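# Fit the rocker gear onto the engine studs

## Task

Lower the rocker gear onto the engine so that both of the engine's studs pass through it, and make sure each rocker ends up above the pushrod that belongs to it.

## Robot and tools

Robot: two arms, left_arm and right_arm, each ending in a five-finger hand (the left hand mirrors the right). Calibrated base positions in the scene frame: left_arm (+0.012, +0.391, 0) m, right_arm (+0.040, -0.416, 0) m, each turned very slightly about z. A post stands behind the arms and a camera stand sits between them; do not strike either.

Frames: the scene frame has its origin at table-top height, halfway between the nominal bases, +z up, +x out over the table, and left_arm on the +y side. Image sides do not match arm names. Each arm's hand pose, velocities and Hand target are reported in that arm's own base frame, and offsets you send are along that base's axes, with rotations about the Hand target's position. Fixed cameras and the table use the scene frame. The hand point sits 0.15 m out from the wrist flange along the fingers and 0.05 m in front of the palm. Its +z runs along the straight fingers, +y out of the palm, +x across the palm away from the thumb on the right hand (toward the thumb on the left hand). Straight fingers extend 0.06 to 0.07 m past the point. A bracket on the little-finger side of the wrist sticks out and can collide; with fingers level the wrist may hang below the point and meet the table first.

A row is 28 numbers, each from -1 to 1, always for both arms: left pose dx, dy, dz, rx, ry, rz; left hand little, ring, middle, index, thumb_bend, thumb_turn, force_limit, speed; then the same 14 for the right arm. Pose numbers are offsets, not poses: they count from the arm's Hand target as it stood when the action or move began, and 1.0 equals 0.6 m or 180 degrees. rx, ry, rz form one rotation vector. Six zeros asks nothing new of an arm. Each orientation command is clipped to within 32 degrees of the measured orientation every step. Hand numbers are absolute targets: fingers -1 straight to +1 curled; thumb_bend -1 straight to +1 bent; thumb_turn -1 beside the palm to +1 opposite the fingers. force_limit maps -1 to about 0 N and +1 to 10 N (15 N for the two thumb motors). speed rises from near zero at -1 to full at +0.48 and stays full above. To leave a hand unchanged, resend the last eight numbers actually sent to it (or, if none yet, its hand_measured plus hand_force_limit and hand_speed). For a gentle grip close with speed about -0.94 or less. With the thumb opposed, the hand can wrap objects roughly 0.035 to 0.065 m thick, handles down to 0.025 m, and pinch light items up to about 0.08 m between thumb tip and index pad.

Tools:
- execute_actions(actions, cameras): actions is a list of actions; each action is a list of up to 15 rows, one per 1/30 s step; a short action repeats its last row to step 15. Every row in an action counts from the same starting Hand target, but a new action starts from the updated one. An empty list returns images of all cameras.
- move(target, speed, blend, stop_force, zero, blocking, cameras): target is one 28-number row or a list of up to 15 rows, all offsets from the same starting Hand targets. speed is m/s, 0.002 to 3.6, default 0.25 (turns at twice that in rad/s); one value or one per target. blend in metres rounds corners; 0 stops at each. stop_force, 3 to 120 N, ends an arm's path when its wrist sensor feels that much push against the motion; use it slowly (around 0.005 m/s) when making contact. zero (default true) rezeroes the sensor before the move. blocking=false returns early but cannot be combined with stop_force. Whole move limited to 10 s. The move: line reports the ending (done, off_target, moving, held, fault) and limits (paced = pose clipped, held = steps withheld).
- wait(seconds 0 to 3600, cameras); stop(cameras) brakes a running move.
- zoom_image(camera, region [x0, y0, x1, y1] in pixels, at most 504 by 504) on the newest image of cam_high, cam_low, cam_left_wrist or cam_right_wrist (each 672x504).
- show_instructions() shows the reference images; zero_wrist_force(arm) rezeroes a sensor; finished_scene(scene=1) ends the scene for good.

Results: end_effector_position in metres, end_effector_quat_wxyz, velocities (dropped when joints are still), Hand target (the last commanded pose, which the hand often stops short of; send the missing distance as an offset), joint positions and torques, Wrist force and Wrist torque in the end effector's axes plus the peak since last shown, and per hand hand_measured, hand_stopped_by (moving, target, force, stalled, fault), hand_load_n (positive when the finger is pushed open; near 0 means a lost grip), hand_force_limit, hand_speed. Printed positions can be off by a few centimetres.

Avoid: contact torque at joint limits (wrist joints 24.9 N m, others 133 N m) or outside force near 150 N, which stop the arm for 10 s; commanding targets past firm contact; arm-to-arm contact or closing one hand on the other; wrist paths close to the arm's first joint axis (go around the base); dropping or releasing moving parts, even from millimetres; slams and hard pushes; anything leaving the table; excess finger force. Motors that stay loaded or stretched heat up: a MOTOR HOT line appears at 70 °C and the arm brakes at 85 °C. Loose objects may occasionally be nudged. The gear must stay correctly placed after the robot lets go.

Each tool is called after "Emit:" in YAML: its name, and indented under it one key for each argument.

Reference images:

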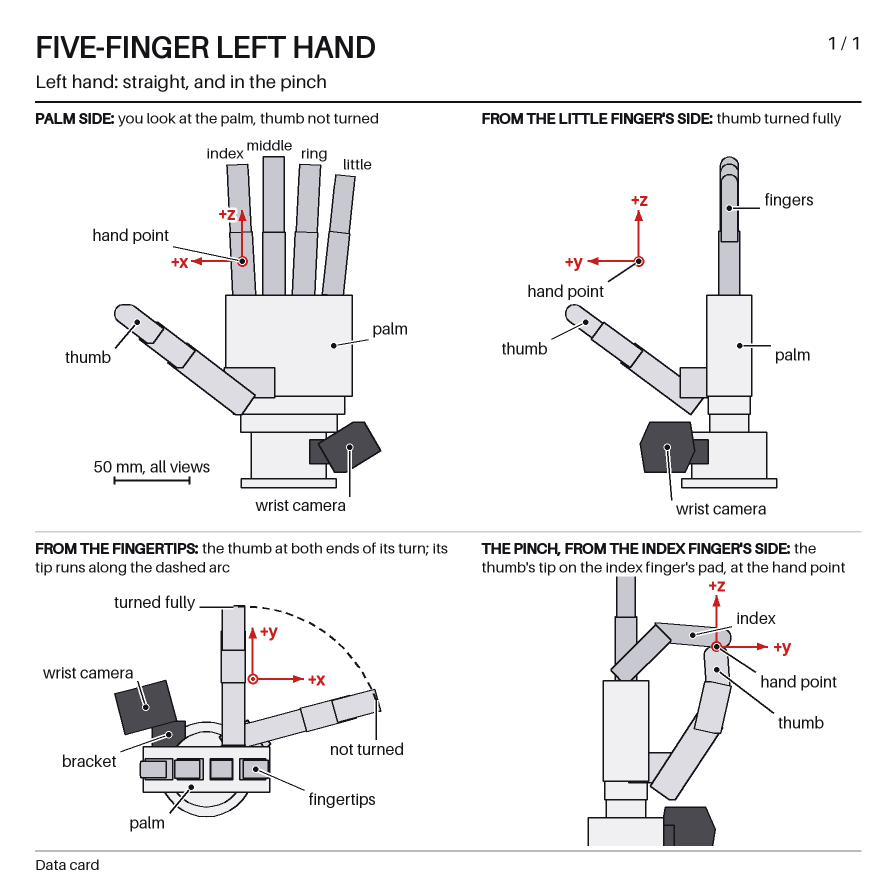

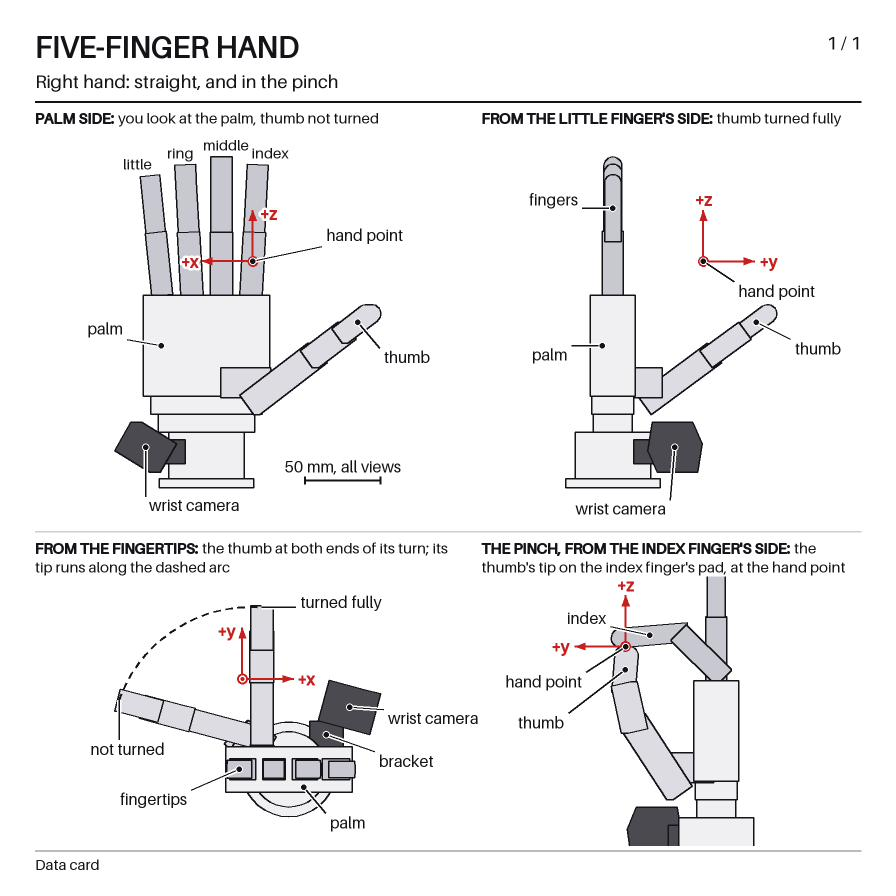

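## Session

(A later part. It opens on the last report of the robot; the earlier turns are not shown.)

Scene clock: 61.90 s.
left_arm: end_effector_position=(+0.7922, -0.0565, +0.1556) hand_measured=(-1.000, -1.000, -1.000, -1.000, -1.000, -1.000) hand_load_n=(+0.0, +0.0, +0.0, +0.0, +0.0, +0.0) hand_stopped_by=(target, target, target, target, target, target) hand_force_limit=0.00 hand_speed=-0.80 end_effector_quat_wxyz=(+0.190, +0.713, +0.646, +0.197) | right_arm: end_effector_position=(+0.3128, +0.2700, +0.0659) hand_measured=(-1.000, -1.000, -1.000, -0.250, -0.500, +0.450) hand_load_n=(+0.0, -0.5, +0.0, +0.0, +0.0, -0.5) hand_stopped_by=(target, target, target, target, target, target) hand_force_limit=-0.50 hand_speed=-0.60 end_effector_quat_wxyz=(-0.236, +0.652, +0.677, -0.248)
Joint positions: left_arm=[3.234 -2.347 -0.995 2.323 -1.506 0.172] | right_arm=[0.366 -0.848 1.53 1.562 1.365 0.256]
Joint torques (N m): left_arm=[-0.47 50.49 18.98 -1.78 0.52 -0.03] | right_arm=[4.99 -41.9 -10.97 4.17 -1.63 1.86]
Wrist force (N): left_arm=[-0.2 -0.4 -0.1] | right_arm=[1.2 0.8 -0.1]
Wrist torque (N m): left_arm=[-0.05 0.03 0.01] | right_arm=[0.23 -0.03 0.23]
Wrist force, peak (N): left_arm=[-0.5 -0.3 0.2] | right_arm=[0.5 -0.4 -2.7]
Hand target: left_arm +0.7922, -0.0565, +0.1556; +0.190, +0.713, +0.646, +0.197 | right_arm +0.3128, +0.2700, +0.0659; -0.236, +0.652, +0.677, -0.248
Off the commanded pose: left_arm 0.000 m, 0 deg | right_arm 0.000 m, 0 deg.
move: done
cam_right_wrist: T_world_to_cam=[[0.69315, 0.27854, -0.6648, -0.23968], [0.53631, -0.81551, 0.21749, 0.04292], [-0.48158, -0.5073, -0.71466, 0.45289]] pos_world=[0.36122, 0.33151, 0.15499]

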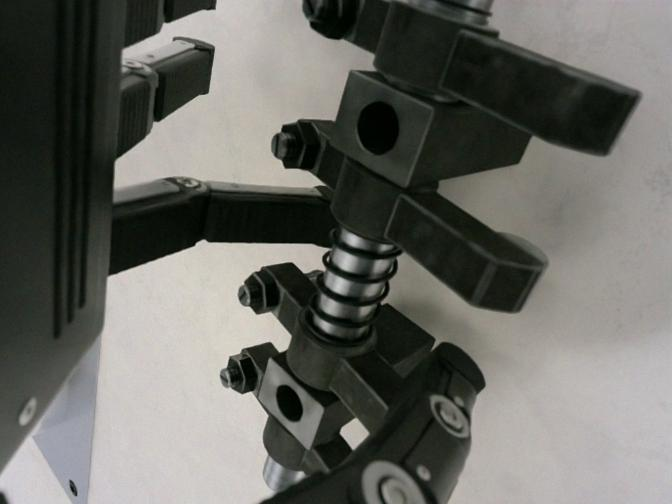

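Emit:
move:
  target:
    - [0,0,0,0,0,0,-1,-1,-1,-1,-1,-1,0,-0.8, 0.005,-0.0007,-0.0035,0,0,-0.005, -1,-1,-1,-0.25,-0.5,0.45,-0.5,-0.6]
  speed: 0.02
  stop_force: 5

Emit:
move:
  target:
    - [0,0,0,0,0,0,-1,-1,-1,-1,-1,-1,0,-0.8, 0,0,0,0,0,0, -1,-1,-1,-0.12,-0.5,0.45,-0.5,-0.7]
    - [0,0,0,0,0,0,-1,-1,-1,-1,-1,-1,0,-0.8, 0,0,0,0,0,0, -1,-1,-1,-0.12,0.02,0.45,-0.7,-0.8]
  cameras: ["cam_right_wrist"]
  speed: 0.02

Emit:
zoom_image:
  camera: "cam_right_wrist"
  region: [160, 50, 520, 420]

Scene clock: 63.63 s.
left_arm: end_effector_position=(+0.7922, -0.0565, +0.1556) hand_measured=(-1.000, -1.000, -1.000, -1.000, -1.000, -1.000) hand_load_n=(+0.0, +0.0, +0.0, +0.0, +0.0, +0.0) hand_stopped_by=(target, target, target, target, target, target) hand_force_limit=0.00 hand_speed=-0.80 end_effector_quat_wxyz=(+0.190, +0.713, +0.646, +0.197) | right_arm: end_effector_position=(+0.3158, +0.2695, +0.0638) hand_measured=(-1.000, -1.000, -1.000, -0.250, -0.500, +0.450) hand_load_n=(+0.0, +0.0, +0.0, +0.0, +0.0, -0.5) hand_stopped_by=(target, target, target, target, target, target) hand_force_limit=-0.50 hand_speed=-0.60 end_effector_quat_wxyz=(-0.238, +0.657, +0.672, -0.246)
Joint positions: left_arm=[3.234 -2.347 -0.995 2.323 -1.506 0.172] | right_arm=[0.359 -0.842 1.525 1.559 1.359 0.263]
Joint torques (N m): left_arm=[-0.72 50.95 19.21 -1.68 0.71 0.04] | right_arm=[7.94 -46.01 -9.21 2.06 1.49 -1.64]
Wrist force (N): left_arm=[-0.1 -0.3 0.1] | right_arm=[1.3 0.8 0.0]
Wrist torque (N m): left_arm=[-0.05 0.02 0.01] | right_arm=[0.23 -0.04 0.06]
Wrist force, peak (N): left_arm=[-0.2 -0.7 -0.1] | right_arm=[1.5 0.9 -0.1]
Hand target: left_arm +0.7922, -0.0565, +0.1556; +0.190, +0.713, +0.646, +0.197 | right_arm +0.3158, +0.2696, +0.0638; -0.238, +0.657, +0.672, -0.246
Off the commanded pose: left_arm 0.000 m, 0 deg | right_arm 0.000 m, 0 deg.
move: done

Scene clock: 66.20 s.
left_arm: end_effector_position=(+0.7922, -0.0565, +0.1556) hand_measured=(-1.000, -1.000, -1.000, -1.000, -1.000, -1.000) hand_load_n=(+0.0, +0.0, +0.0, +0.0, +0.0, +0.0) hand_stopped_by=(target, target, target, target, target, target) hand_force_limit=0.00 hand_speed=-0.80 end_effector_quat_wxyz=(+0.190, +0.713, +0.646, +0.197) | right_arm: end_effector_position=(+0.3158, +0.2696, +0.0638) hand_measured=(-1.000, -1.000, -1.000, -0.120, +0.020, +0.450) hand_load_n=(+0.0, +0.0, +0.0, +0.0, +1.0, +0.0) hand_stopped_by=(target, target, target, target, target, target) hand_force_limit=-0.70 hand_speed=-0.80 end_effector_quat_wxyz=(-0.238, +0.657, +0.672, -0.246)
Joint positions: left_arm=[3.234 -2.347 -0.995 2.323 -1.506 0.172] | right_arm=[0.359 -0.842 1.525 1.559 1.359 0.263]
Joint torques (N m): left_arm=[0.05 50.53 19.1 -1.79 0.79 -0.18] | right_arm=[9.69 -46.46 -7.79 5.33 1.23 -2.09]
Wrist force (N): left_arm=[0.0 -0.2 0.4] | right_arm=[-0.1 2.3 -1.3]
Wrist torque (N m): left_arm=[-0.06 0.01 0.01] | right_arm=[0.42 0.11 0.05]
Wrist force, peak (N): left_arm=[0.0 -0.6 0.2] | right_arm=[-0.4 2.3 -1.3]
Hand target: left_arm +0.7922, -0.0565, +0.1556; +0.190, +0.713, +0.646, +0.197 | right_arm +0.3158, +0.2696, +0.0638; -0.238, +0.657, +0.672, -0.246
Off the commanded pose: left_arm 0.000 m, 0 deg | right_arm 0.000 m, 0 deg.
move: done
cam_right_wrist: T_world_to_cam=[[0.69744, 0.26763, -0.66479, -0.24144], [0.52348, -0.8238, 0.21754, 0.04778], [-0.48944, -0.49973, -0.71465, 0.45308]] pos_world=[0.36513, 0.3304, 0.15289]

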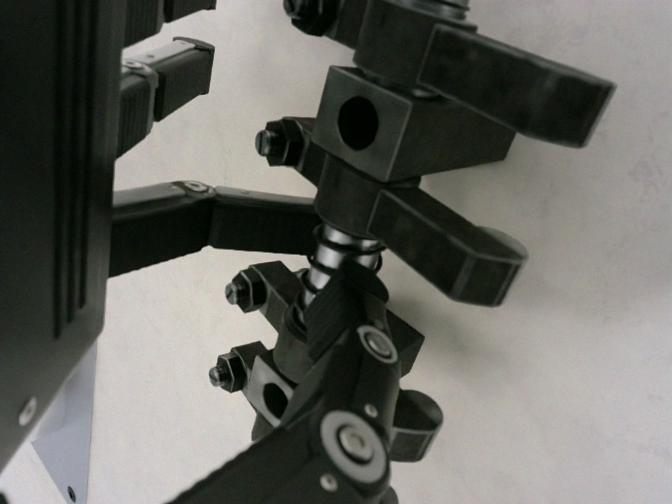

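Scaled by 1.362 from the camera's image (finer frame: 960x720).

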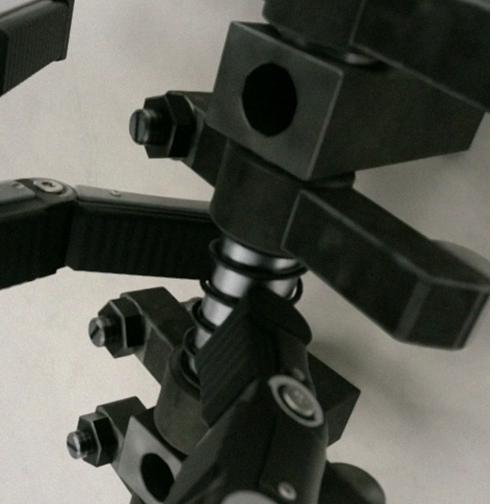

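Emit:
move:
  target:
    - [0,0,0,0,0,0,-1,-1,-1,-1,-1,-1,0,-0.8, 0,0,0,0,0,0, -1,-1,-1,0.4,0.02,0.45,-0.5,-0.9]
  cameras: ["cam_right_wrist"]
  speed: 0.02

Emit:
zoom_image:
  camera: "cam_right_wrist"
  region: [160, 50, 520, 420]

Scene clock: 67.10 s.
left_arm: end_effector_position=(+0.7922, -0.0565, +0.1556) hand_measured=(-1.000, -1.000, -1.000, -1.000, -1.000, -1.000) hand_load_n=(+0.0, +0.0, +0.0, +0.0, +0.0, +0.0) hand_stopped_by=(target, target, target, target, target, target) hand_force_limit=0.00 hand_speed=-0.80 end_effector_quat_wxyz=(+0.190, +0.713, +0.646, +0.197) | right_arm: end_effector_position=(+0.3158, +0.2696, +0.0638) hand_measured=(-1.000, -1.000, -1.000, -0.010, +0.020, +0.450) hand_load_n=(+0.0, +0.0, +0.0, +3.0, +1.0, -0.5) hand_stopped_by=(target, target, target, force, target, target) hand_force_limit=-0.50 hand_speed=-0.90 end_effector_quat_wxyz=(-0.238, +0.657, +0.672, -0.246)
Joint positions: left_arm=[3.234 -2.347 -0.995 2.323 -1.506 0.172] | right_arm=[0.359 -0.842 1.525 1.559 1.359 0.263]
Joint torques (N m): left_arm=[-0.76 50.38 18.62 -1.75 0.77 -0.16] | right_arm=[10.15 -46.56 -7.88 5.09 1.06 -2.17]
Wrist force (N): left_arm=[-0.3 -0.1 -0.2] | right_arm=[0.4 2.2 0.3]
Wrist torque (N m): left_arm=[0.00 0.03 -0.01] | right_arm=[0.36 0.04 0.06]
Wrist force, peak (N): left_arm=[-0.4 -0.4 0.3] | right_arm=[-0.1 2.3 -1.5]
Hand target: left_arm +0.7922, -0.0565, +0.1556; +0.190, +0.713, +0.646, +0.197 | right_arm +0.3158, +0.2696, +0.0638; -0.238, +0.657, +0.672, -0.246
Off the commanded pose: left_arm 0.000 m, 0 deg | right_arm 0.000 m, 0 deg.
move: done
cam_right_wrist: T_world_to_cam=[[0.69744, 0.26763, -0.66479, -0.24144], [0.52348, -0.8238, 0.21754, 0.04778], [-0.48944, -0.49973, -0.71465, 0.45308]] pos_world=[0.36513, 0.3304, 0.15289]

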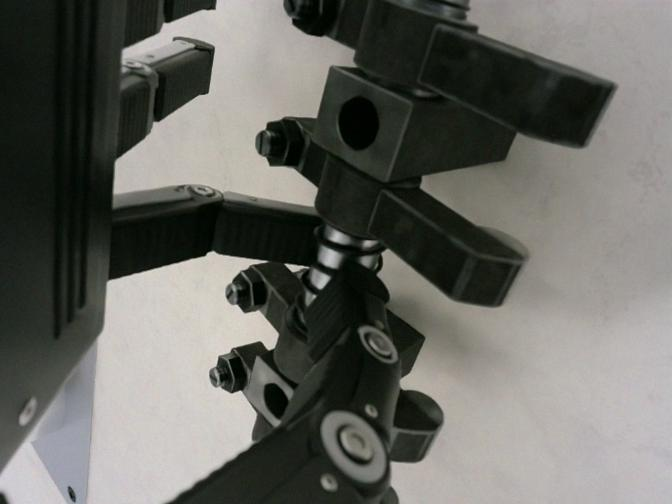

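Scaled by 1.362 from the camera's image (finer frame: 960x720).

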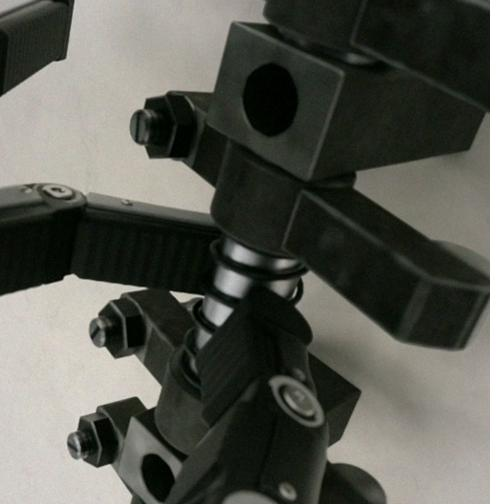

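Emit:
move:
  target:
    - [0,0,0,0,0,0,-1,-1,-1,-1,-1,-1,0,-0.8, 0,0,0,0,0,0, -1,-1,-1,0.45,0.3,0.45,0.0,-0.94]
  cameras: ["cam_right_wrist"]
  speed: 0.02

Emit:
zoom_image:
  camera: "cam_right_wrist"
  region: [160, 50, 520, 420]

Scene clock: 70.80 s.
left_arm: end_effector_position=(+0.7922, -0.0565, +0.1556) hand_measured=(-1.000, -1.000, -1.000, -1.000, -1.000, -1.000) hand_load_n=(+0.0, +0.0, +0.0, +0.0, +0.0, +0.0) hand_stopped_by=(target, target, target, target, target, target) hand_force_limit=0.00 hand_speed=-0.80 end_effector_quat_wxyz=(+0.190, +0.713, +0.646, +0.197) | right_arm: end_effector_position=(+0.3158, +0.2696, +0.0638) hand_measured=(-1.000, -1.000, -1.000, +0.000, +0.300, +0.450) hand_load_n=(+0.0, +0.0, +0.0, +0.0, +0.0, +0.0) hand_stopped_by=(target, target, target, force, target, target) hand_force_limit=0.00 hand_speed=-0.94 end_effector_quat_wxyz=(-0.238, +0.657, +0.672, -0.246)
Joint positions: left_arm=[3.234 -2.347 -0.995 2.323 -1.506 0.172] | right_arm=[0.359 -0.842 1.525 1.559 1.359 0.263]
Joint torques (N m): left_arm=[0 50.41 19.01 -1.88 0.8 0.02] | right_arm=[6.67 -45.74 -7.92 2.26 0.45 -2.09]
Wrist force (N): left_arm=[0.0 -0.3 -0.1] | right_arm=[0.4 1.1 0.0]
Wrist torque (N m): left_arm=[-0.04 0.00 0.02] | right_arm=[0.28 0.04 0.05]
Wrist force, peak (N): left_arm=[-0.3 -0.6 -0.3] | right_arm=[0.2 3.6 1.1]
Hand target: left_arm +0.7922, -0.0565, +0.1556; +0.190, +0.713, +0.646, +0.197 | right_arm +0.3158, +0.2696, +0.0638; -0.238, +0.657, +0.672, -0.246
Off the commanded pose: left_arm 0.000 m, 0 deg | right_arm 0.000 m, 0 deg.
move: done
cam_right_wrist: T_world_to_cam=[[0.69744, 0.26763, -0.66479, -0.24144], [0.52348, -0.8238, 0.21754, 0.04778], [-0.48944, -0.49973, -0.71465, 0.45308]] pos_world=[0.36513, 0.3304, 0.15289]

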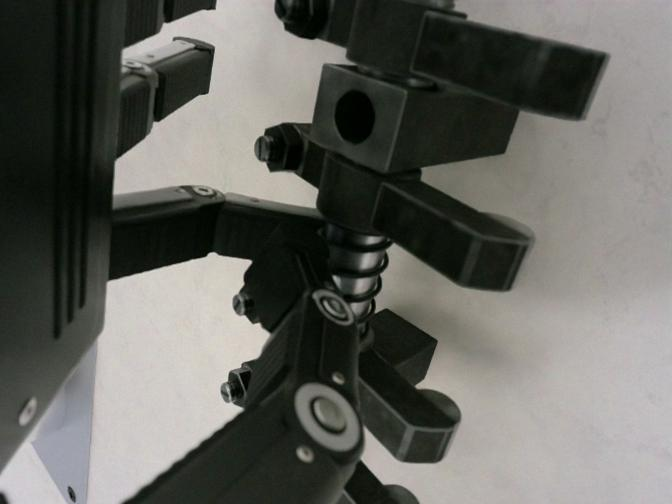

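Scaled by 1.362 from the camera's image (finer frame: 960x720).

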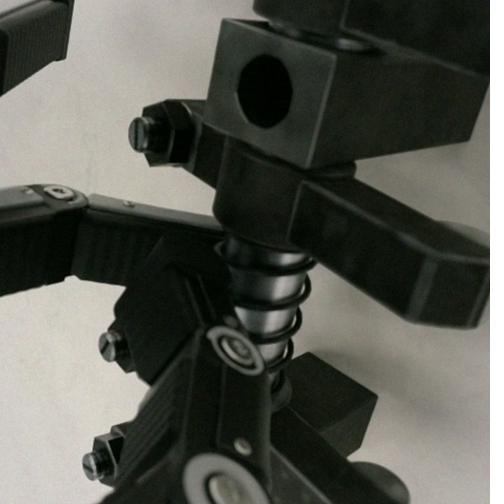

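Emit:
move:
  target:
    - [0,0,0,0,0,0,-1,-1,-1,-1,-1,-1,0,-0.8, 0,0,0,0,0,0, -1,-1,-1,-0.15,0.3,0.45,-0.5,-0.6]
    - [0,0,0,0,0,0,-1,-1,-1,-1,-1,-1,0,-0.8, 0,0,0,0,0,0, -1,-1,-1,-0.15,-0.5,0.45,-0.5,-0.6]
  cameras: ["cam_right_wrist"]
  speed: 0.02

Emit:
zoom_image:
  camera: "cam_right_wrist"
  region: [160, 50, 520, 420]

Scene clock: 73.93 s.
left_arm: end_effector_position=(+0.7922, -0.0565, +0.1556) hand_measured=(-1.000, -1.000, -1.000, -1.000, -1.000, -1.000) hand_load_n=(+0.0, +0.0, +0.0, +0.0, -0.5, +0.0) hand_stopped_by=(target, target, target, target, target, target) hand_force_limit=0.00 hand_speed=-0.80 end_effector_quat_wxyz=(+0.190, +0.713, +0.646, +0.197) | right_arm: end_effector_position=(+0.3158, +0.2696, +0.0638) hand_measured=(-1.000, -1.000, -1.000, -0.150, -0.500, +0.450) hand_load_n=(+0.0, +0.0, +0.0, +0.0, +0.0, -0.5) hand_stopped_by=(target, target, target, target, target, target) hand_force_limit=-0.50 hand_speed=-0.60 end_effector_quat_wxyz=(-0.238, +0.657, +0.672, -0.246)
Joint positions: left_arm=[3.234 -2.347 -0.995 2.323 -1.506 0.172] | right_arm=[0.359 -0.842 1.525 1.559 1.359 0.263]
Joint torques (N m): left_arm=[-0.55 48.96 19.14 -1.71 0.82 -0.14] | right_arm=[4.6 -34.98 -12.01 5.25 0.21 -1.87]
Wrist force (N): left_arm=[-0.3 -0.2 0.0] | right_arm=[1.5 1.0 0.0]
Wrist torque (N m): left_arm=[-0.03 0.06 -0.02] | right_arm=[0.24 -0.11 0.07]
Wrist force, peak (N): left_arm=[-0.3 -0.5 -0.5] | right_arm=[2.6 -19.6 -25.4]
Hand target: left_arm +0.7922, -0.0565, +0.1556; +0.190, +0.713, +0.646, +0.197 | right_arm +0.3158, +0.2696, +0.0638; -0.238, +0.657, +0.672, -0.246
Off the commanded pose: left_arm 0.000 m, 0 deg | right_arm 0.000 m, 0 deg.
move: done
cam_right_wrist: T_world_to_cam=[[0.69744, 0.26763, -0.66479, -0.24144], [0.52348, -0.8238, 0.21754, 0.04778], [-0.48944, -0.49973, -0.71465, 0.45308]] pos_world=[0.36513, 0.3304, 0.15289]

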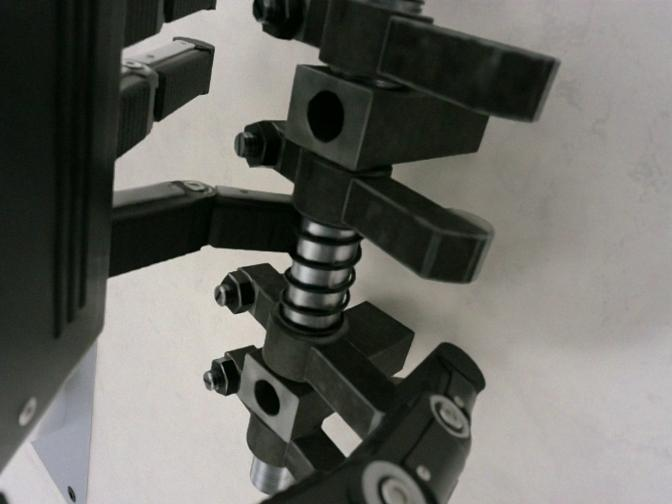

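Scaled by 1.362 from the camera's image (finer frame: 960x720).

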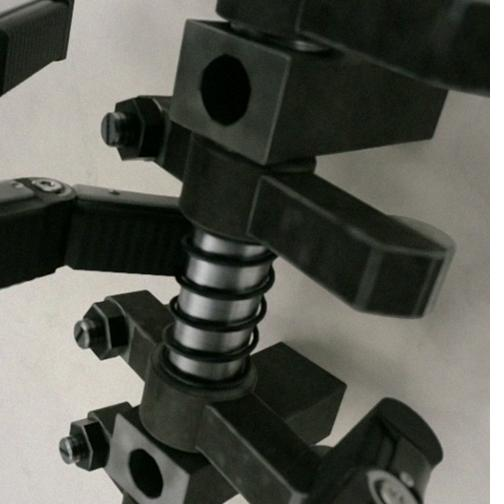

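Emit:
move:
  target:
    - [0,0,0,0,0,0,-1,-1,-1,-1,-1,-1,0,-0.8, 0,0,0,0,0,0, -1,-1,-1,-0.25,-0.7,0.45,-0.5,-0.6]
    - [0,0,0,0,0,0,-1,-1,-1,-1,-1,-1,0,-0.8, -0.0088,-0.0035,0.0,0,0,0.018, -1,-1,-1,-0.25,-0.7,0.45,-0.5,-0.6]
  speed: 0.02
  cameras: ["cam_right_wrist"]

Emit:
zoom_image:
  camera: "cam_right_wrist"
  region: [160, 50, 520, 420]

Scene clock: 76.80 s.
left_arm: end_effector_position=(+0.7922, -0.0565, +0.1556) hand_measured=(-1.000, -1.000, -1.000, -1.000, -1.000, -1.000) hand_load_n=(+0.0, +0.0, +0.0, +0.0, +0.0, +0.0) hand_stopped_by=(target, target, target, target, target, target) hand_force_limit=0.00 hand_speed=-0.80 end_effector_quat_wxyz=(+0.190, +0.713, +0.646, +0.197) | right_arm: end_effector_position=(+0.3105, +0.2674, +0.0638) hand_measured=(-1.000, -1.000, -1.000, -0.250, -0.700, +0.450) hand_load_n=(+0.0, +0.0, +0.0, +0.0, +0.0, +0.0) hand_stopped_by=(target, target, target, target, target, target) hand_force_limit=-0.50 hand_speed=-0.60 end_effector_quat_wxyz=(-0.231, +0.638, +0.690, -0.253)
Joint positions: left_arm=[3.234 -2.347 -0.995 2.323 -1.506 0.172] | right_arm=[0.372 -0.849 1.539 1.558 1.387 0.228]
Joint torques (N m): left_arm=[0 49.21 18.79 -1.82 0.81 -0.22] | right_arm=[36.97 -25.41 8.14 1.74 0.05 -1.04]
Wrist force (N): left_arm=[-0.1 -0.4 0.1] | right_arm=[0.6 1.3 -0.1]
Wrist torque (N m): left_arm=[-0.06 0.02 0.01] | right_arm=[0.28 -0.01 0.25]
Wrist force, peak (N): left_arm=[0.1 -0.4 -0.4] | right_arm=[1.6 1.3 0.2]
Hand target: left_arm +0.7922, -0.0565, +0.1556; +0.190, +0.713, +0.646, +0.197 | right_arm +0.3105, +0.2675, +0.0638; -0.231, +0.638, +0.690, -0.253
Off the commanded pose: left_arm 0.000 m, 0 deg | right_arm 0.000 m, 0 deg.
move: done
cam_right_wrist: T_world_to_cam=[[0.68111, 0.30682, -0.6648, -0.24257], [0.56941, -0.79275, 0.21751, 0.02623], [-0.46028, -0.52669, -0.71466, 0.44756]] pos_world=[0.35629, 0.33095, 0.15289]

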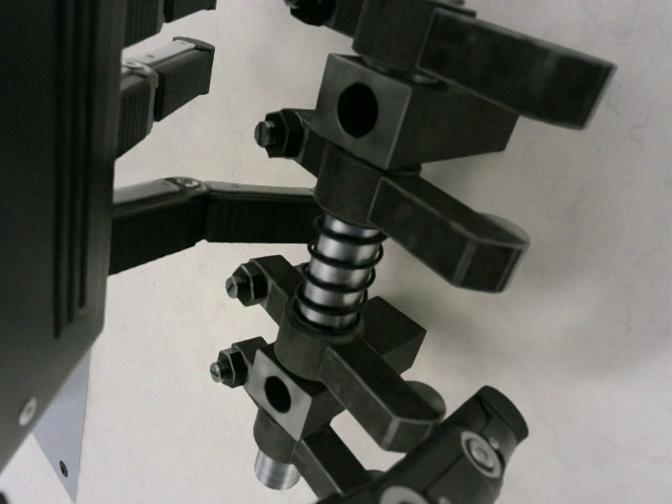

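Scaled by 1.362 from the camera's image (finer frame: 960x720).

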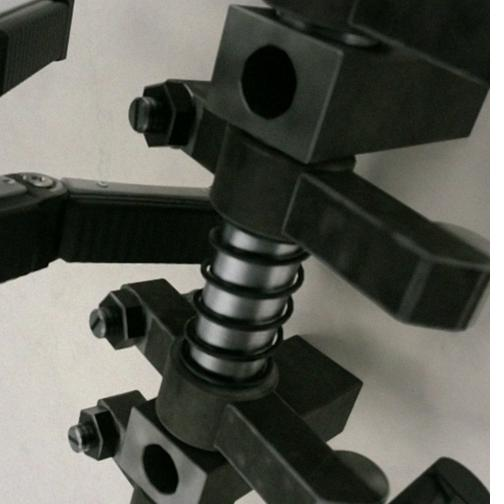

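Emit:
move:
  target:
    - [0,0,0,0,0,0,-1,-1,-1,-1,-1,-1,0,-0.8, 0,0.0028,0,0,0,0, -1,-1,-1,-0.12,-0.7,0.45,-0.5,-0.6]
    - [0,0,0,0,0,0,-1,-1,-1,-1,-1,-1,0,-0.8, 0,0.0028,0.0,0,0,0, -1,-1,-1,-0.12,-0.01,0.45,-0.6,-0.8]
  speed: 0.02
  cameras: ["cam_right_wrist"]

Emit:
zoom_image:
  camera: "cam_right_wrist"
  region: [160, 50, 520, 420]

Scene clock: 80.57 s.
left_arm: end_effector_position=(+0.7922, -0.0565, +0.1556) hand_measured=(-1.000, -1.000, -1.000, -1.000, -1.000, -1.000) hand_load_n=(+0.0, +0.0, +0.0, +0.0, +0.0, +0.0) hand_stopped_by=(target, target, target, target, target, target) hand_force_limit=0.00 hand_speed=-0.80 end_effector_quat_wxyz=(+0.190, +0.713, +0.646, +0.197) | right_arm: end_effector_position=(+0.3105, +0.2691, +0.0638) hand_measured=(-1.000, -1.000, -1.000, -0.120, -0.010, +0.450) hand_load_n=(+0.0, +0.0, +0.0, +0.0, +0.0, -0.5) hand_stopped_by=(target, target, target, target, target, target) hand_force_limit=-0.60 hand_speed=-0.80 end_effector_quat_wxyz=(-0.231, +0.638, +0.690, -0.253)
Joint positions: left_arm=[3.234 -2.347 -0.995 2.323 -1.506 0.172] | right_arm=[0.375 -0.847 1.536 1.56 1.385 0.231]
Joint torques (N m): left_arm=[-0.42 49 19.86 -1.8 0.8 -0.08] | right_arm=[-2.72 -25.74 6.96 0.98 -1.53 -2.66]
Wrist force (N): left_arm=[-0.1 -0.1 -0.2] | right_arm=[0.8 0.8 0.0]
Wrist torque (N m): left_arm=[0.01 0.02 0.00] | right_arm=[0.18 -0.02 0.06]
Wrist force, peak (N): left_arm=[-0.6 -0.3 -0.1] | right_arm=[1.5 2.5 0.3]
Hand target: left_arm +0.7922, -0.0565, +0.1556; +0.190, +0.713, +0.646, +0.197 | right_arm +0.3105, +0.2691, +0.0638; -0.231, +0.638, +0.690, -0.253
Off the commanded pose: left_arm 0.000 m, 0 deg | right_arm 0.000 m, 0 deg.
move: done
cam_right_wrist: T_world_to_cam=[[0.68118, 0.30667, -0.66479, -0.24314], [0.56924, -0.79288, 0.21752, 0.02763], [-0.46039, -0.52659, -0.71466, 0.44851]] pos_world=[0.35639, 0.33265, 0.15289]

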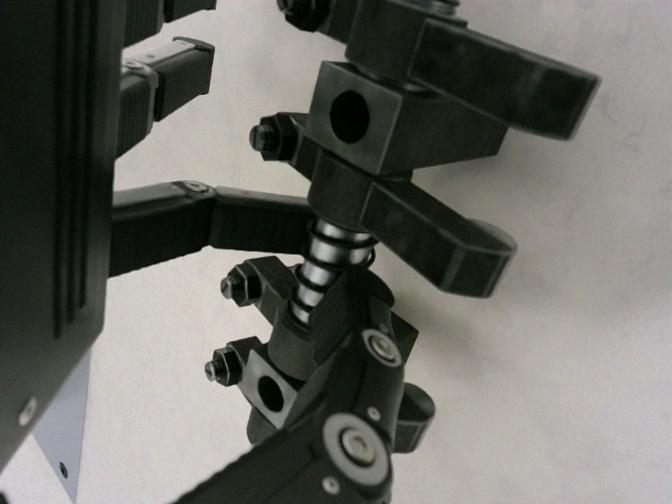

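Scaled by 1.362 from the camera's image (finer frame: 960x720).

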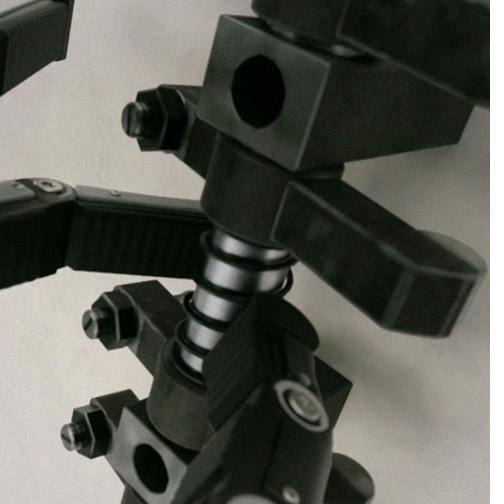

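Emit:
move:
  target:
    - [0,0,0,0,0,0,-1,-1,-1,-1,-1,-1,0,-0.8, 0,0,0,0,0,0, -1,-1,-1,-0.12,0.01,0.45,-0.6,-0.8]
    - [0,0,0,0,0,0,-1,-1,-1,-1,-1,-1,0,-0.8, 0,0,0.0,0,0,0, -1,-1,-1,0.4,0.01,0.45,0,-0.94]
  speed: 0.02
  cameras: ["cam_right_wrist"]

Emit:
zoom_image:
  camera: "cam_right_wrist"
  region: [160, 50, 520, 420]

Scene clock: 82.30 s.
left_arm: end_effector_position=(+0.7922, -0.0565, +0.1556) hand_measured=(-1.000, -1.000, -1.000, -1.000, -1.000, -1.000) hand_load_n=(+0.0, +0.0, +0.0, +0.0, +0.0, +0.0) hand_stopped_by=(target, target, target, target, target, target) hand_force_limit=0.00 hand_speed=-0.80 end_effector_quat_wxyz=(+0.190, +0.713, +0.646, +0.197) | right_arm: end_effector_position=(+0.3105, +0.2691, +0.0638) hand_measured=(-1.000, -1.000, -1.000, +0.002, +0.010, +0.450) hand_load_n=(+0.0, +0.0, +0.0, +4.5, +1.0, -0.5) hand_stopped_by=(target, target, target, force, target, target) hand_force_limit=0.00 hand_speed=-0.94 end_effector_quat_wxyz=(-0.231, +0.638, +0.690, -0.253)
Joint positions: left_arm=[3.234 -2.347 -0.995 2.323 -1.506 0.172] | right_arm=[0.375 -0.847 1.536 1.56 1.385 0.231]
Joint torques (N m): left_arm=[-0.29 48.95 18.61 -1.84 0.92 0.11] | right_arm=[-3.98 -25.6 6.38 1.27 -1.91 -2.6]
Wrist force (N): left_arm=[-0.2 -0.2 -0.1] | right_arm=[1.3 1.7 1.1]
Wrist torque (N m): left_arm=[-0.02 0.03 0.00] | right_arm=[0.22 -0.10 0.09]
Wrist force, peak (N): left_arm=[-0.5 -0.2 -0.3] | right_arm=[1.1 1.6 1.8]
Hand target: left_arm +0.7922, -0.0565, +0.1556; +0.190, +0.713, +0.646, +0.197 | right_arm +0.3105, +0.2691, +0.0638; -0.231, +0.638, +0.690, -0.253
Off the commanded pose: left_arm 0.000 m, 0 deg | right_arm 0.000 m, 0 deg.
move: done
cam_right_wrist: T_world_to_cam=[[0.6812, 0.30664, -0.66478, -0.24314], [0.56921, -0.79289, 0.21754, 0.02763], [-0.46039, -0.52659, -0.71466, 0.44851]] pos_world=[0.35639, 0.33265, 0.15289]

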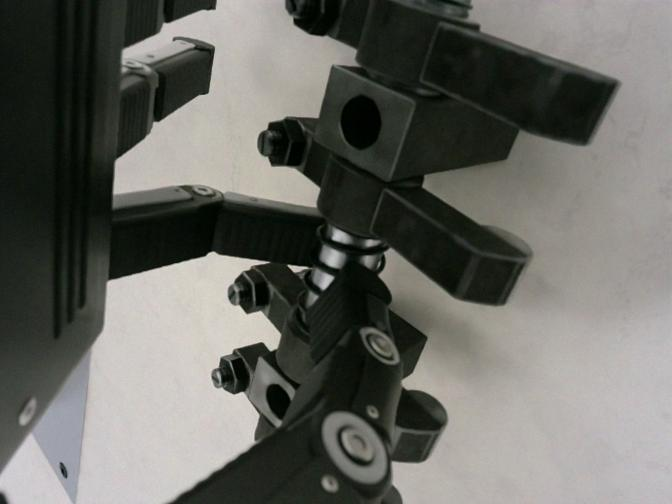

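Scaled by 1.362 from the camera's image (finer frame: 960x720).

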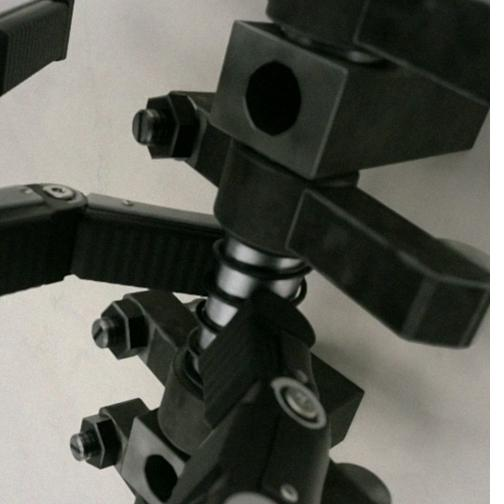

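Emit:
move:
  target:
    - [0,0,0,0,0,0,-1,-1,-1,-1,-1,-1,0,-0.8, 0,0,0.02,0,0,0, -1,-1,-1,0.4,0.01,0.45,0,-0.94]
  speed: 0.015
  cameras: ["cam_right_wrist", "cam_low"]

Emit:
zoom_image:
  camera: "cam_low"
  region: [420, 250, 540, 350]

Scene clock: 83.90 s.
left_arm: end_effector_position=(+0.7922, -0.0565, +0.1556) hand_measured=(-1.000, -1.000, -1.000, -1.000, -1.000, -1.000) hand_load_n=(+0.0, +0.0, +0.0, +0.0, +0.0, +0.0) hand_stopped_by=(target, target, target, target, target, target) hand_force_limit=0.00 hand_speed=-0.80 end_effector_quat_wxyz=(+0.190, +0.713, +0.646, +0.197) | right_arm: end_effector_position=(+0.3105, +0.2691, +0.0759) hand_measured=(-1.000, -1.000, -1.000, +0.002, +0.010, +0.450) hand_load_n=(+0.0, +0.0, +0.0, +1.0, +0.0, +0.0) hand_stopped_by=(target, target, target, force, target, target) hand_force_limit=0.00 hand_speed=-0.94 end_effector_quat_wxyz=(-0.231, +0.638, +0.690, -0.253)
Joint positions: left_arm=[3.234 -2.347 -0.995 2.323 -1.506 0.172] | right_arm=[0.375 -0.864 1.53 1.583 1.385 0.231]
Joint torques (N m): left_arm=[-0.69 49.09 19.28 -1.85 0.96 -0.11] | right_arm=[3.92 -37.81 -18.24 2.03 -1.81 -2.4]
Wrist force (N): left_arm=[-0.2 0.1 -0.2] | right_arm=[0.6 -0.4 0.6]
Wrist torque (N m): left_arm=[0.02 0.03 -0.01] | right_arm=[0.07 -0.01 0.04]
Wrist force, peak (N): left_arm=[0.1 -0.7 -0.1] | right_arm=[1.2 2.6 2.4]
Hand target: left_arm +0.7922, -0.0565, +0.1556; +0.190, +0.713, +0.646, +0.197 | right_arm +0.3105, +0.2691, +0.0758; -0.231, +0.638, +0.690, -0.253
Off the commanded pose: left_arm 0.000 m, 0 deg | right_arm 0.000 m, 0 deg.
move: done
cam_right_wrist: T_world_to_cam=[[0.68117, 0.30661, -0.66483, -0.23506], [0.56919, -0.79292, 0.2175, 0.02503], [-0.46047, -0.52657, -0.71463, 0.45717]] pos_world=[0.35639, 0.33265, 0.16499]
Images, in order (width x height): cam_low 672x504, cam_right_wrist 672x504.

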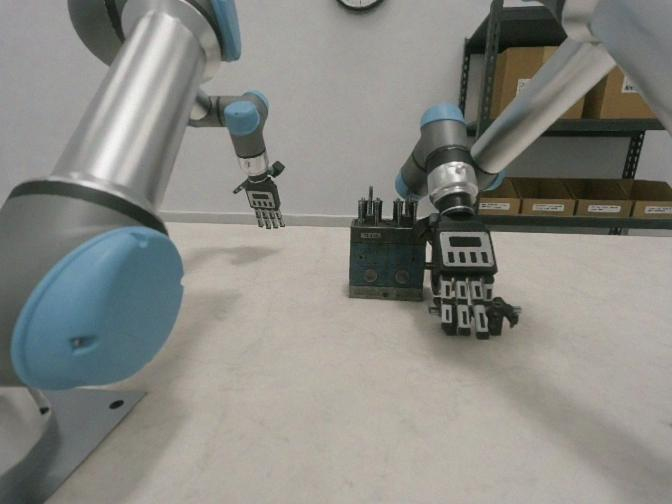

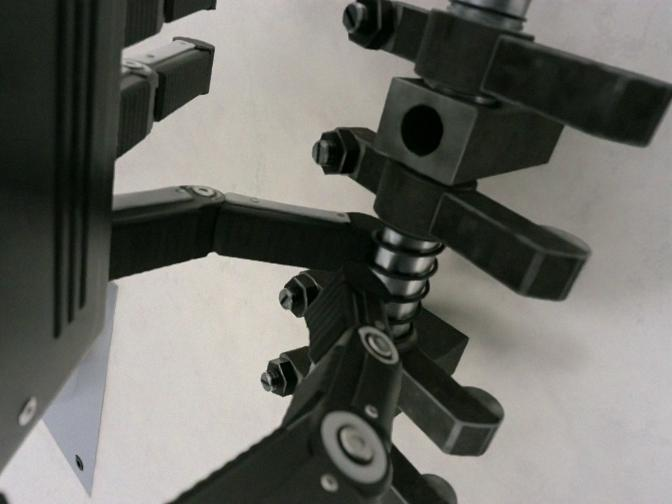

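Scaled by 4.200 from the camera's image (finer frame: 960x720).

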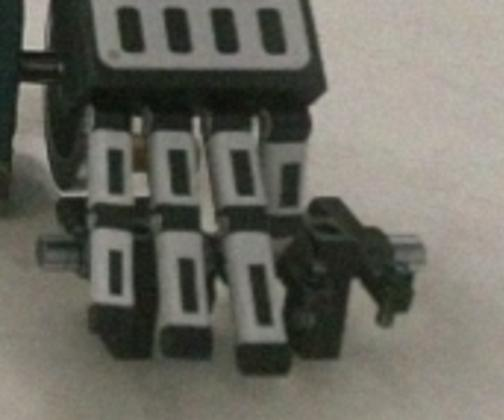

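Emit:
move:
  target:
    - [0,0,0,0,0,0,-1,-1,-1,-1,-1,-1,0,-0.8, 0,0,0,0,0,0, -1,-1,-1,-0.3,0.01,0.45,-0.5,-0.8]
    - [0,0,0,0,0,0,-1,-1,-1,-1,-1,-1,0,-0.8, 0,0,0,0,0,0, -1,-1,-1,-1,0.01,0.45,-0.5,-0.4]
    - [0,0,0,0,0,0,-1,-1,-1,-1,-1,-1,0,-0.8, 0,0,0.0001,0,0,0, -1,-1,-1,-1,-0.7,0.45,-0.5,-0.5]
  speed: 0.015
  cameras: ["cam_right_wrist", "cam_low"]

Emit:
zoom_image:
  camera: "cam_right_wrist"
  region: [240, 0, 600, 504]

Scene clock: 91.23 s.
left_arm: end_effector_position=(+0.7922, -0.0565, +0.1556) hand_measured=(-1.000, -1.000, -1.000, -1.000, -1.000, -1.000) hand_load_n=(+0.0, +0.0, +0.0, +0.0, -0.5, +0.0) hand_stopped_by=(target, target, target, target, target, target) hand_force_limit=0.00 hand_speed=-0.80 end_effector_quat_wxyz=(+0.190, +0.713, +0.646, +0.197) | right_arm: end_effector_position=(+0.3105, +0.2691, +0.0759) hand_measured=(-1.000, -1.000, -1.000, -1.000, -0.700, +0.450) hand_load_n=(+0.0, +0.0, +0.0, +0.0, +0.0, +0.0) hand_stopped_by=(target, target, target, target, target, target) hand_force_limit=-0.50 hand_speed=-0.50 end_effector_quat_wxyz=(-0.231, +0.638, +0.690, -0.253)
Joint positions: left_arm=[3.234 -2.347 -0.995 2.323 -1.506 0.172] | right_arm=[0.375 -0.864 1.53 1.583 1.385 0.231]
Joint torques (N m): left_arm=[0.01 47.7 18.58 -2.03 0.99 -0.12] | right_arm=[10.25 -45.44 -21.72 4.39 -1.48 -2.56]
Wrist force (N): left_arm=[-0.1 -0.2 -0.2] | right_arm=[0.3 0.9 -0.1]
Wrist torque (N m): left_arm=[-0.02 0.01 0.00] | right_arm=[0.21 0.04 0.04]
Wrist force, peak (N): left_arm=[-0.2 -0.6 -0.5] | right_arm=[0.7 -1.2 0.6]
Hand target: left_arm +0.7922, -0.0565, +0.1556; +0.190, +0.713, +0.646, +0.197 | right_arm +0.3105, +0.2691, +0.0759; -0.231, +0.638, +0.690, -0.253
Off the commanded pose: left_arm 0.000 m, 0 deg | right_arm 0.000 m, 0 deg.
move: done
cam_right_wrist: T_world_to_cam=[[0.6812, 0.30664, -0.66478, -0.23509], [0.56921, -0.79289, 0.21754, 0.025], [-0.46039, -0.52659, -0.71466, 0.45716]] pos_world=[0.35639, 0.33265, 0.16499]
Images, in order (width x height): cam_low 672x504, cam_right_wrist 672x504.

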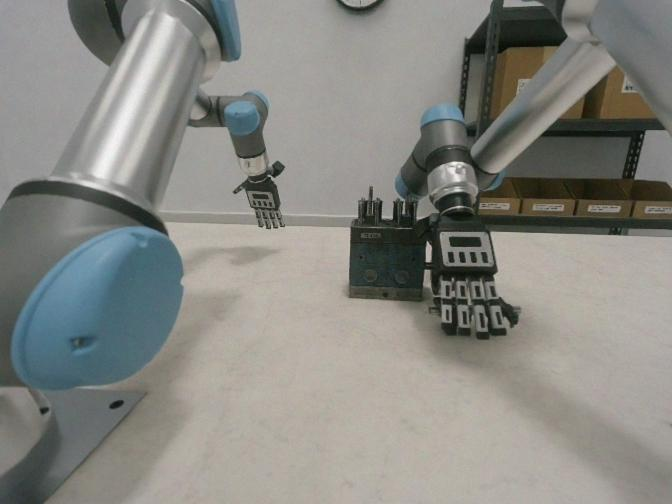

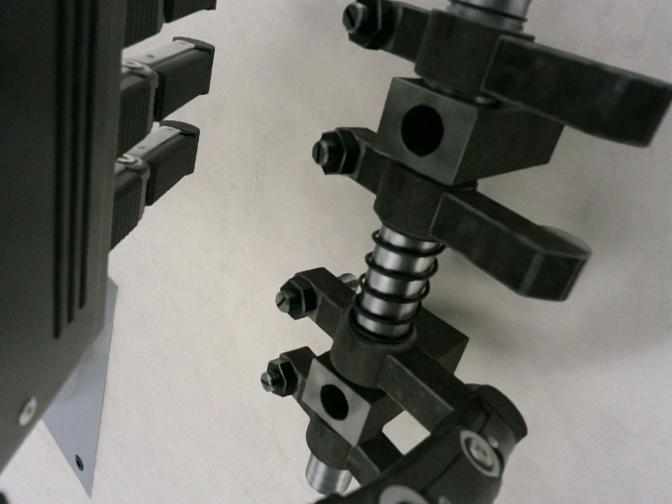

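Scaled by 1.000.

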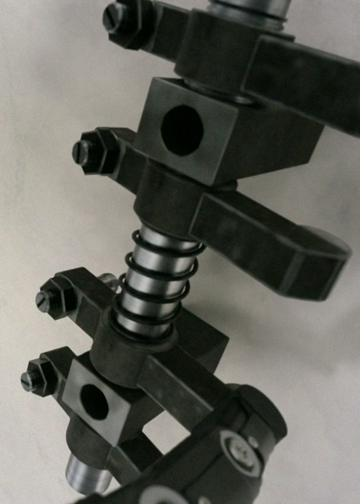

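Emit:
move:
  target:
    - [0,0,0,0,0,0,-1,-1,-1,-1,-1,-1,0,-0.8, -0.02,0,0.08,0,0,0.005, -1,-1,-1,-1,-0.7,0.45,-0.5,0]
    - [0,0,0,0,0,0,-1,-1,-1,-1,-1,-1,0,-0.8, -0.02,0,0.08,0,0,0.005, 1,1,1,-1,-0.7,0.45,-0.5,0]
  speed: 0.08
  cameras: ["cam_right_wrist", "cam_low"]

Scene clock: 94.97 s.
left_arm: end_effector_position=(+0.7922, -0.0565, +0.1556) hand_measured=(-1.000, -1.000, -1.000, -1.000, -1.000, -1.000) hand_load_n=(+0.0, +0.0, +0.0, +0.0, +0.0, +0.0) hand_stopped_by=(target, target, target, target, target, target) hand_force_limit=0.00 hand_speed=-0.80 end_effector_quat_wxyz=(+0.190, +0.713, +0.646, +0.197) | right_arm: end_effector_position=(+0.2985, +0.2691, +0.1239) hand_measured=(+1.000, +1.000, +1.000, -1.000, -0.700, +0.450) hand_load_n=(+0.0, +0.0, +0.0, +0.0, +0.0, +0.0) hand_stopped_by=(target, target, target, target, target, target) hand_force_limit=-0.50 hand_speed=0.00 end_effector_quat_wxyz=(-0.229, +0.632, +0.695, -0.254)
Joint positions: left_arm=[3.234 -2.347 -0.995 2.323 -1.506 0.172] | right_arm=[0.388 -0.949 1.533 1.665 1.387 0.229]
Joint torques (N m): left_arm=[-0.25 48.13 19.51 -2.1 1.14 -0.17] | right_arm=[-11.38 -36.91 -21.83 0.65 -0.85 0.08]
Wrist force (N): left_arm=[-0.3 -0.3 -0.2] | right_arm=[0.6 0.6 -0.2]
Wrist torque (N m): left_arm=[-0.04 0.04 0.00] | right_arm=[0.19 -0.04 0.22]
Wrist force, peak (N): left_arm=[-0.4 -0.5 -0.2] | right_arm=[0.6 1.8 0.4]
Hand target: left_arm +0.7922, -0.0565, +0.1556; +0.190, +0.713, +0.646, +0.197 | right_arm +0.2985, +0.2691, +0.1239; -0.229, +0.632, +0.695, -0.254
Off the commanded pose: left_arm 0.000 m, 0 deg | right_arm 0.000 m, 0 deg.
move: done
cam_right_wrist: T_world_to_cam=[[0.67629, 0.31735, -0.66477, -0.19642], [0.58163, -0.78383, 0.21752, 0.01525], [-0.45204, -0.53376, -0.71468, 0.48537]] pos_world=[0.34337, 0.33336, 0.21299]
Images, in order (width x height): cam_low 672x504, cam_right_wrist 672x504.

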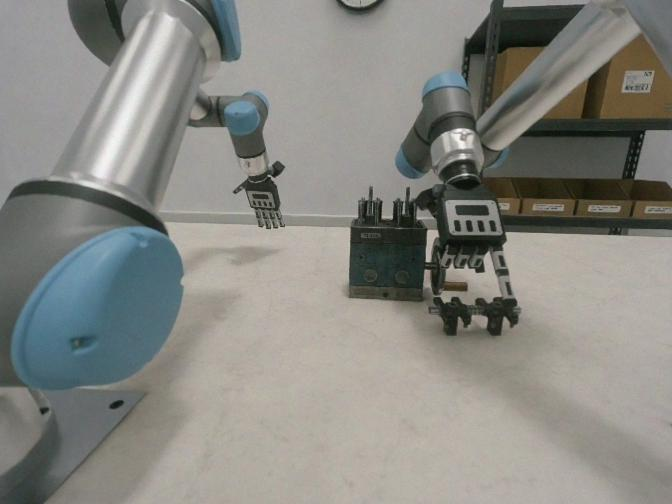

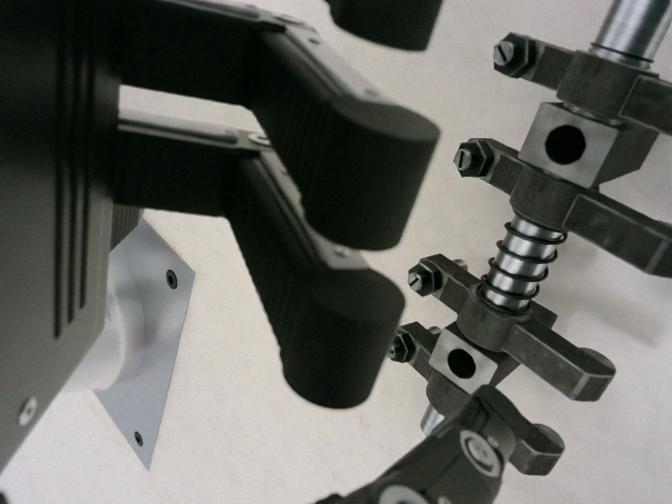

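Emit:
move:
  target:
    - [0,0,0,0,0,0,-1,-1,-1,-1,-1,-1,0,-0.8, 0.0345,0.0037,-0.055,0,0,0, 1,1,1,-1,-0.7,0.45,-0.5,0]
  speed: 0.06

Emit:
move:
  target:
    - [0,0,0,0,0,0,-1,-1,-1,-1,-1,-1,0,-0.8, 0,0,-0.0378,0,0,0, 1,1,1,-1,-0.7,0.45,-0.5,0]
  speed: 0.02
  stop_force: 4
  cameras: ["cam_right_wrist", "cam_low"]

Emit:
zoom_image:
  camera: "cam_low"
  region: [420, 210, 540, 350]

Scene clock: 97.23 s.
left_arm: end_effector_position=(+0.7922, -0.0565, +0.1556) hand_measured=(-1.000, -1.000, -1.000, -1.000, -1.000, -1.000) hand_load_n=(+0.5, +0.0, +0.0, +0.0, +0.0, +0.0) hand_stopped_by=(target, target, target, target, target, target) hand_force_limit=0.00 hand_speed=-0.80 end_effector_quat_wxyz=(+0.190, +0.713, +0.646, +0.197) | right_arm: end_effector_position=(+0.3193, +0.2713, +0.0908) hand_measured=(+1.000, +1.000, +1.000, -1.000, -0.700, +0.450) hand_load_n=(+0.0, +0.0, +0.0, +0.0, +0.0, -0.5) hand_stopped_by=(target, target, target, target, target, target) hand_force_limit=-0.50 hand_speed=0.00 end_effector_quat_wxyz=(-0.229, +0.632, +0.695, -0.254)
Joint positions: left_arm=[3.234 -2.347 -0.995 2.323 -1.506 0.172] | right_arm=[0.377 -0.868 1.49 1.628 1.394 0.22]
Joint torques (N m): left_arm=[0.11 48.23 19.11 -1.93 1.05 -0.16] | right_arm=[3.97 -46.66 -7.32 5.5 0.09 -1]
Wrist force (N): left_arm=[0.0 -0.4 -0.1] | right_arm=[0.6 0.5 -0.2]
Wrist torque (N m): left_arm=[-0.04 0.00 0.02] | right_arm=[0.17 0.01 0.22]
Wrist force, peak (N): left_arm=[-0.1 -0.7 -0.1] | right_arm=[0.6 1.2 0.0]
Hand target: left_arm +0.7922, -0.0565, +0.1556; +0.190, +0.713, +0.646, +0.197 | right_arm +0.3192, +0.2714, +0.0909; -0.229, +0.632, +0.695, -0.254
Off the commanded pose: left_arm 0.000 m, 0 deg | right_arm 0.000 m, 0 deg.
move: done

Scene clock: 99.33 s.
left_arm: end_effector_position=(+0.7922, -0.0565, +0.1556) hand_measured=(-1.000, -1.000, -1.000, -1.000, -1.000, -1.000) hand_load_n=(+0.0, +0.0, +0.0, +0.0, +0.0, +0.0) hand_stopped_by=(target, target, target, target, target, target) hand_force_limit=0.00 hand_speed=-0.80 end_effector_quat_wxyz=(+0.190, +0.713, +0.646, +0.197) | right_arm: end_effector_position=(+0.3192, +0.2714, +0.0682) hand_measured=(+1.000, +1.000, +1.000, -1.000, -0.700, +0.450) hand_load_n=(+0.0, +0.0, +0.0, +0.0, +0.0, +0.0) hand_stopped_by=(target, target, target, target, target, target) hand_force_limit=-0.50 hand_speed=0.00 end_effector_quat_wxyz=(-0.229, +0.632, +0.695, -0.254)
Joint positions: left_arm=[3.234 -2.347 -0.995 2.323 -1.506 0.172] | right_arm=[0.377 -0.836 1.502 1.585 1.394 0.22]
Joint torques (N m): left_arm=[-0.92 47.4 19.91 -2.07 1.16 -0.02] | right_arm=[9.81 -49.25 -18.84 5.38 -1.6 2.35]
Wrist force (N): left_arm=[0.0 -0.5 0.0] | right_arm=[0.6 0.5 0.0]
Wrist torque (N m): left_arm=[-0.07 0.01 0.02] | right_arm=[0.15 0.01 0.23]
Wrist force, peak (N): left_arm=[-0.2 -0.5 -0.2] | right_arm=[0.8 1.0 0.3]
Hand target: left_arm +0.7922, -0.0565, +0.1556; +0.190, +0.713, +0.646, +0.197 | right_arm +0.3192, +0.2714, +0.0682; -0.229, +0.632, +0.695, -0.254
Off the commanded pose: left_arm 0.000 m, 0 deg | right_arm 0.000 m, 0 deg.
move: done
cam_right_wrist: T_world_to_cam=[[0.67629, 0.31727, -0.66481, -0.24812], [0.58156, -0.78388, 0.21752, 0.0171], [-0.45212, -0.53373, -0.71465, 0.45611]] pos_world=[0.36407, 0.33556, 0.15729]
Images, in order (width x height): cam_low 672x504, cam_right_wrist 672x504.

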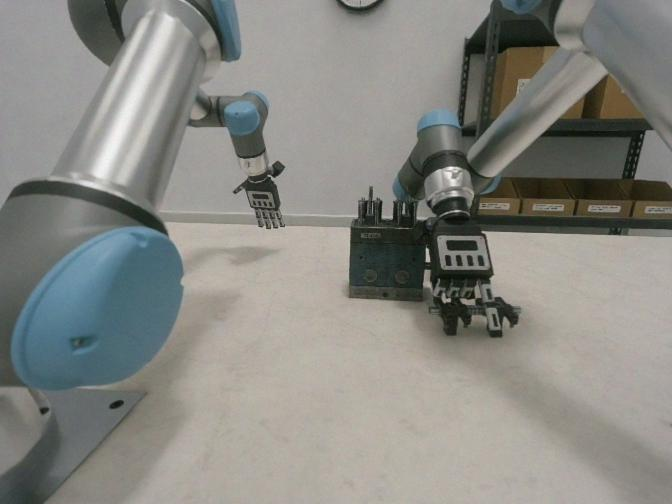

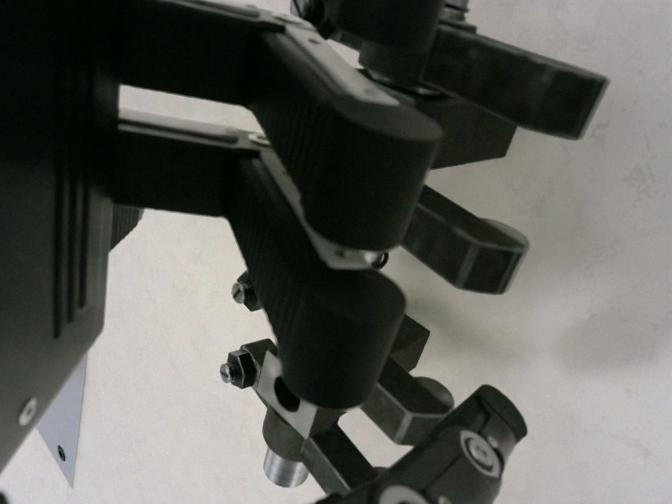

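Scaled by 3.600 from the camera's image (finer frame: 960x720).

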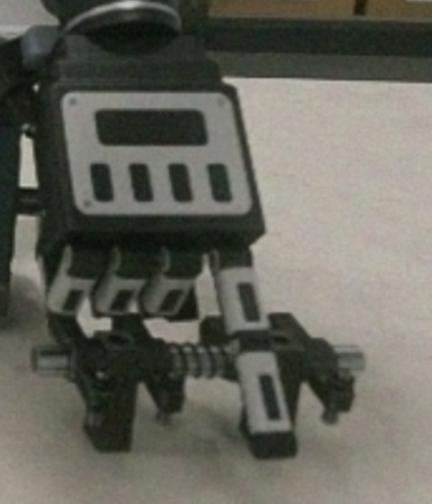

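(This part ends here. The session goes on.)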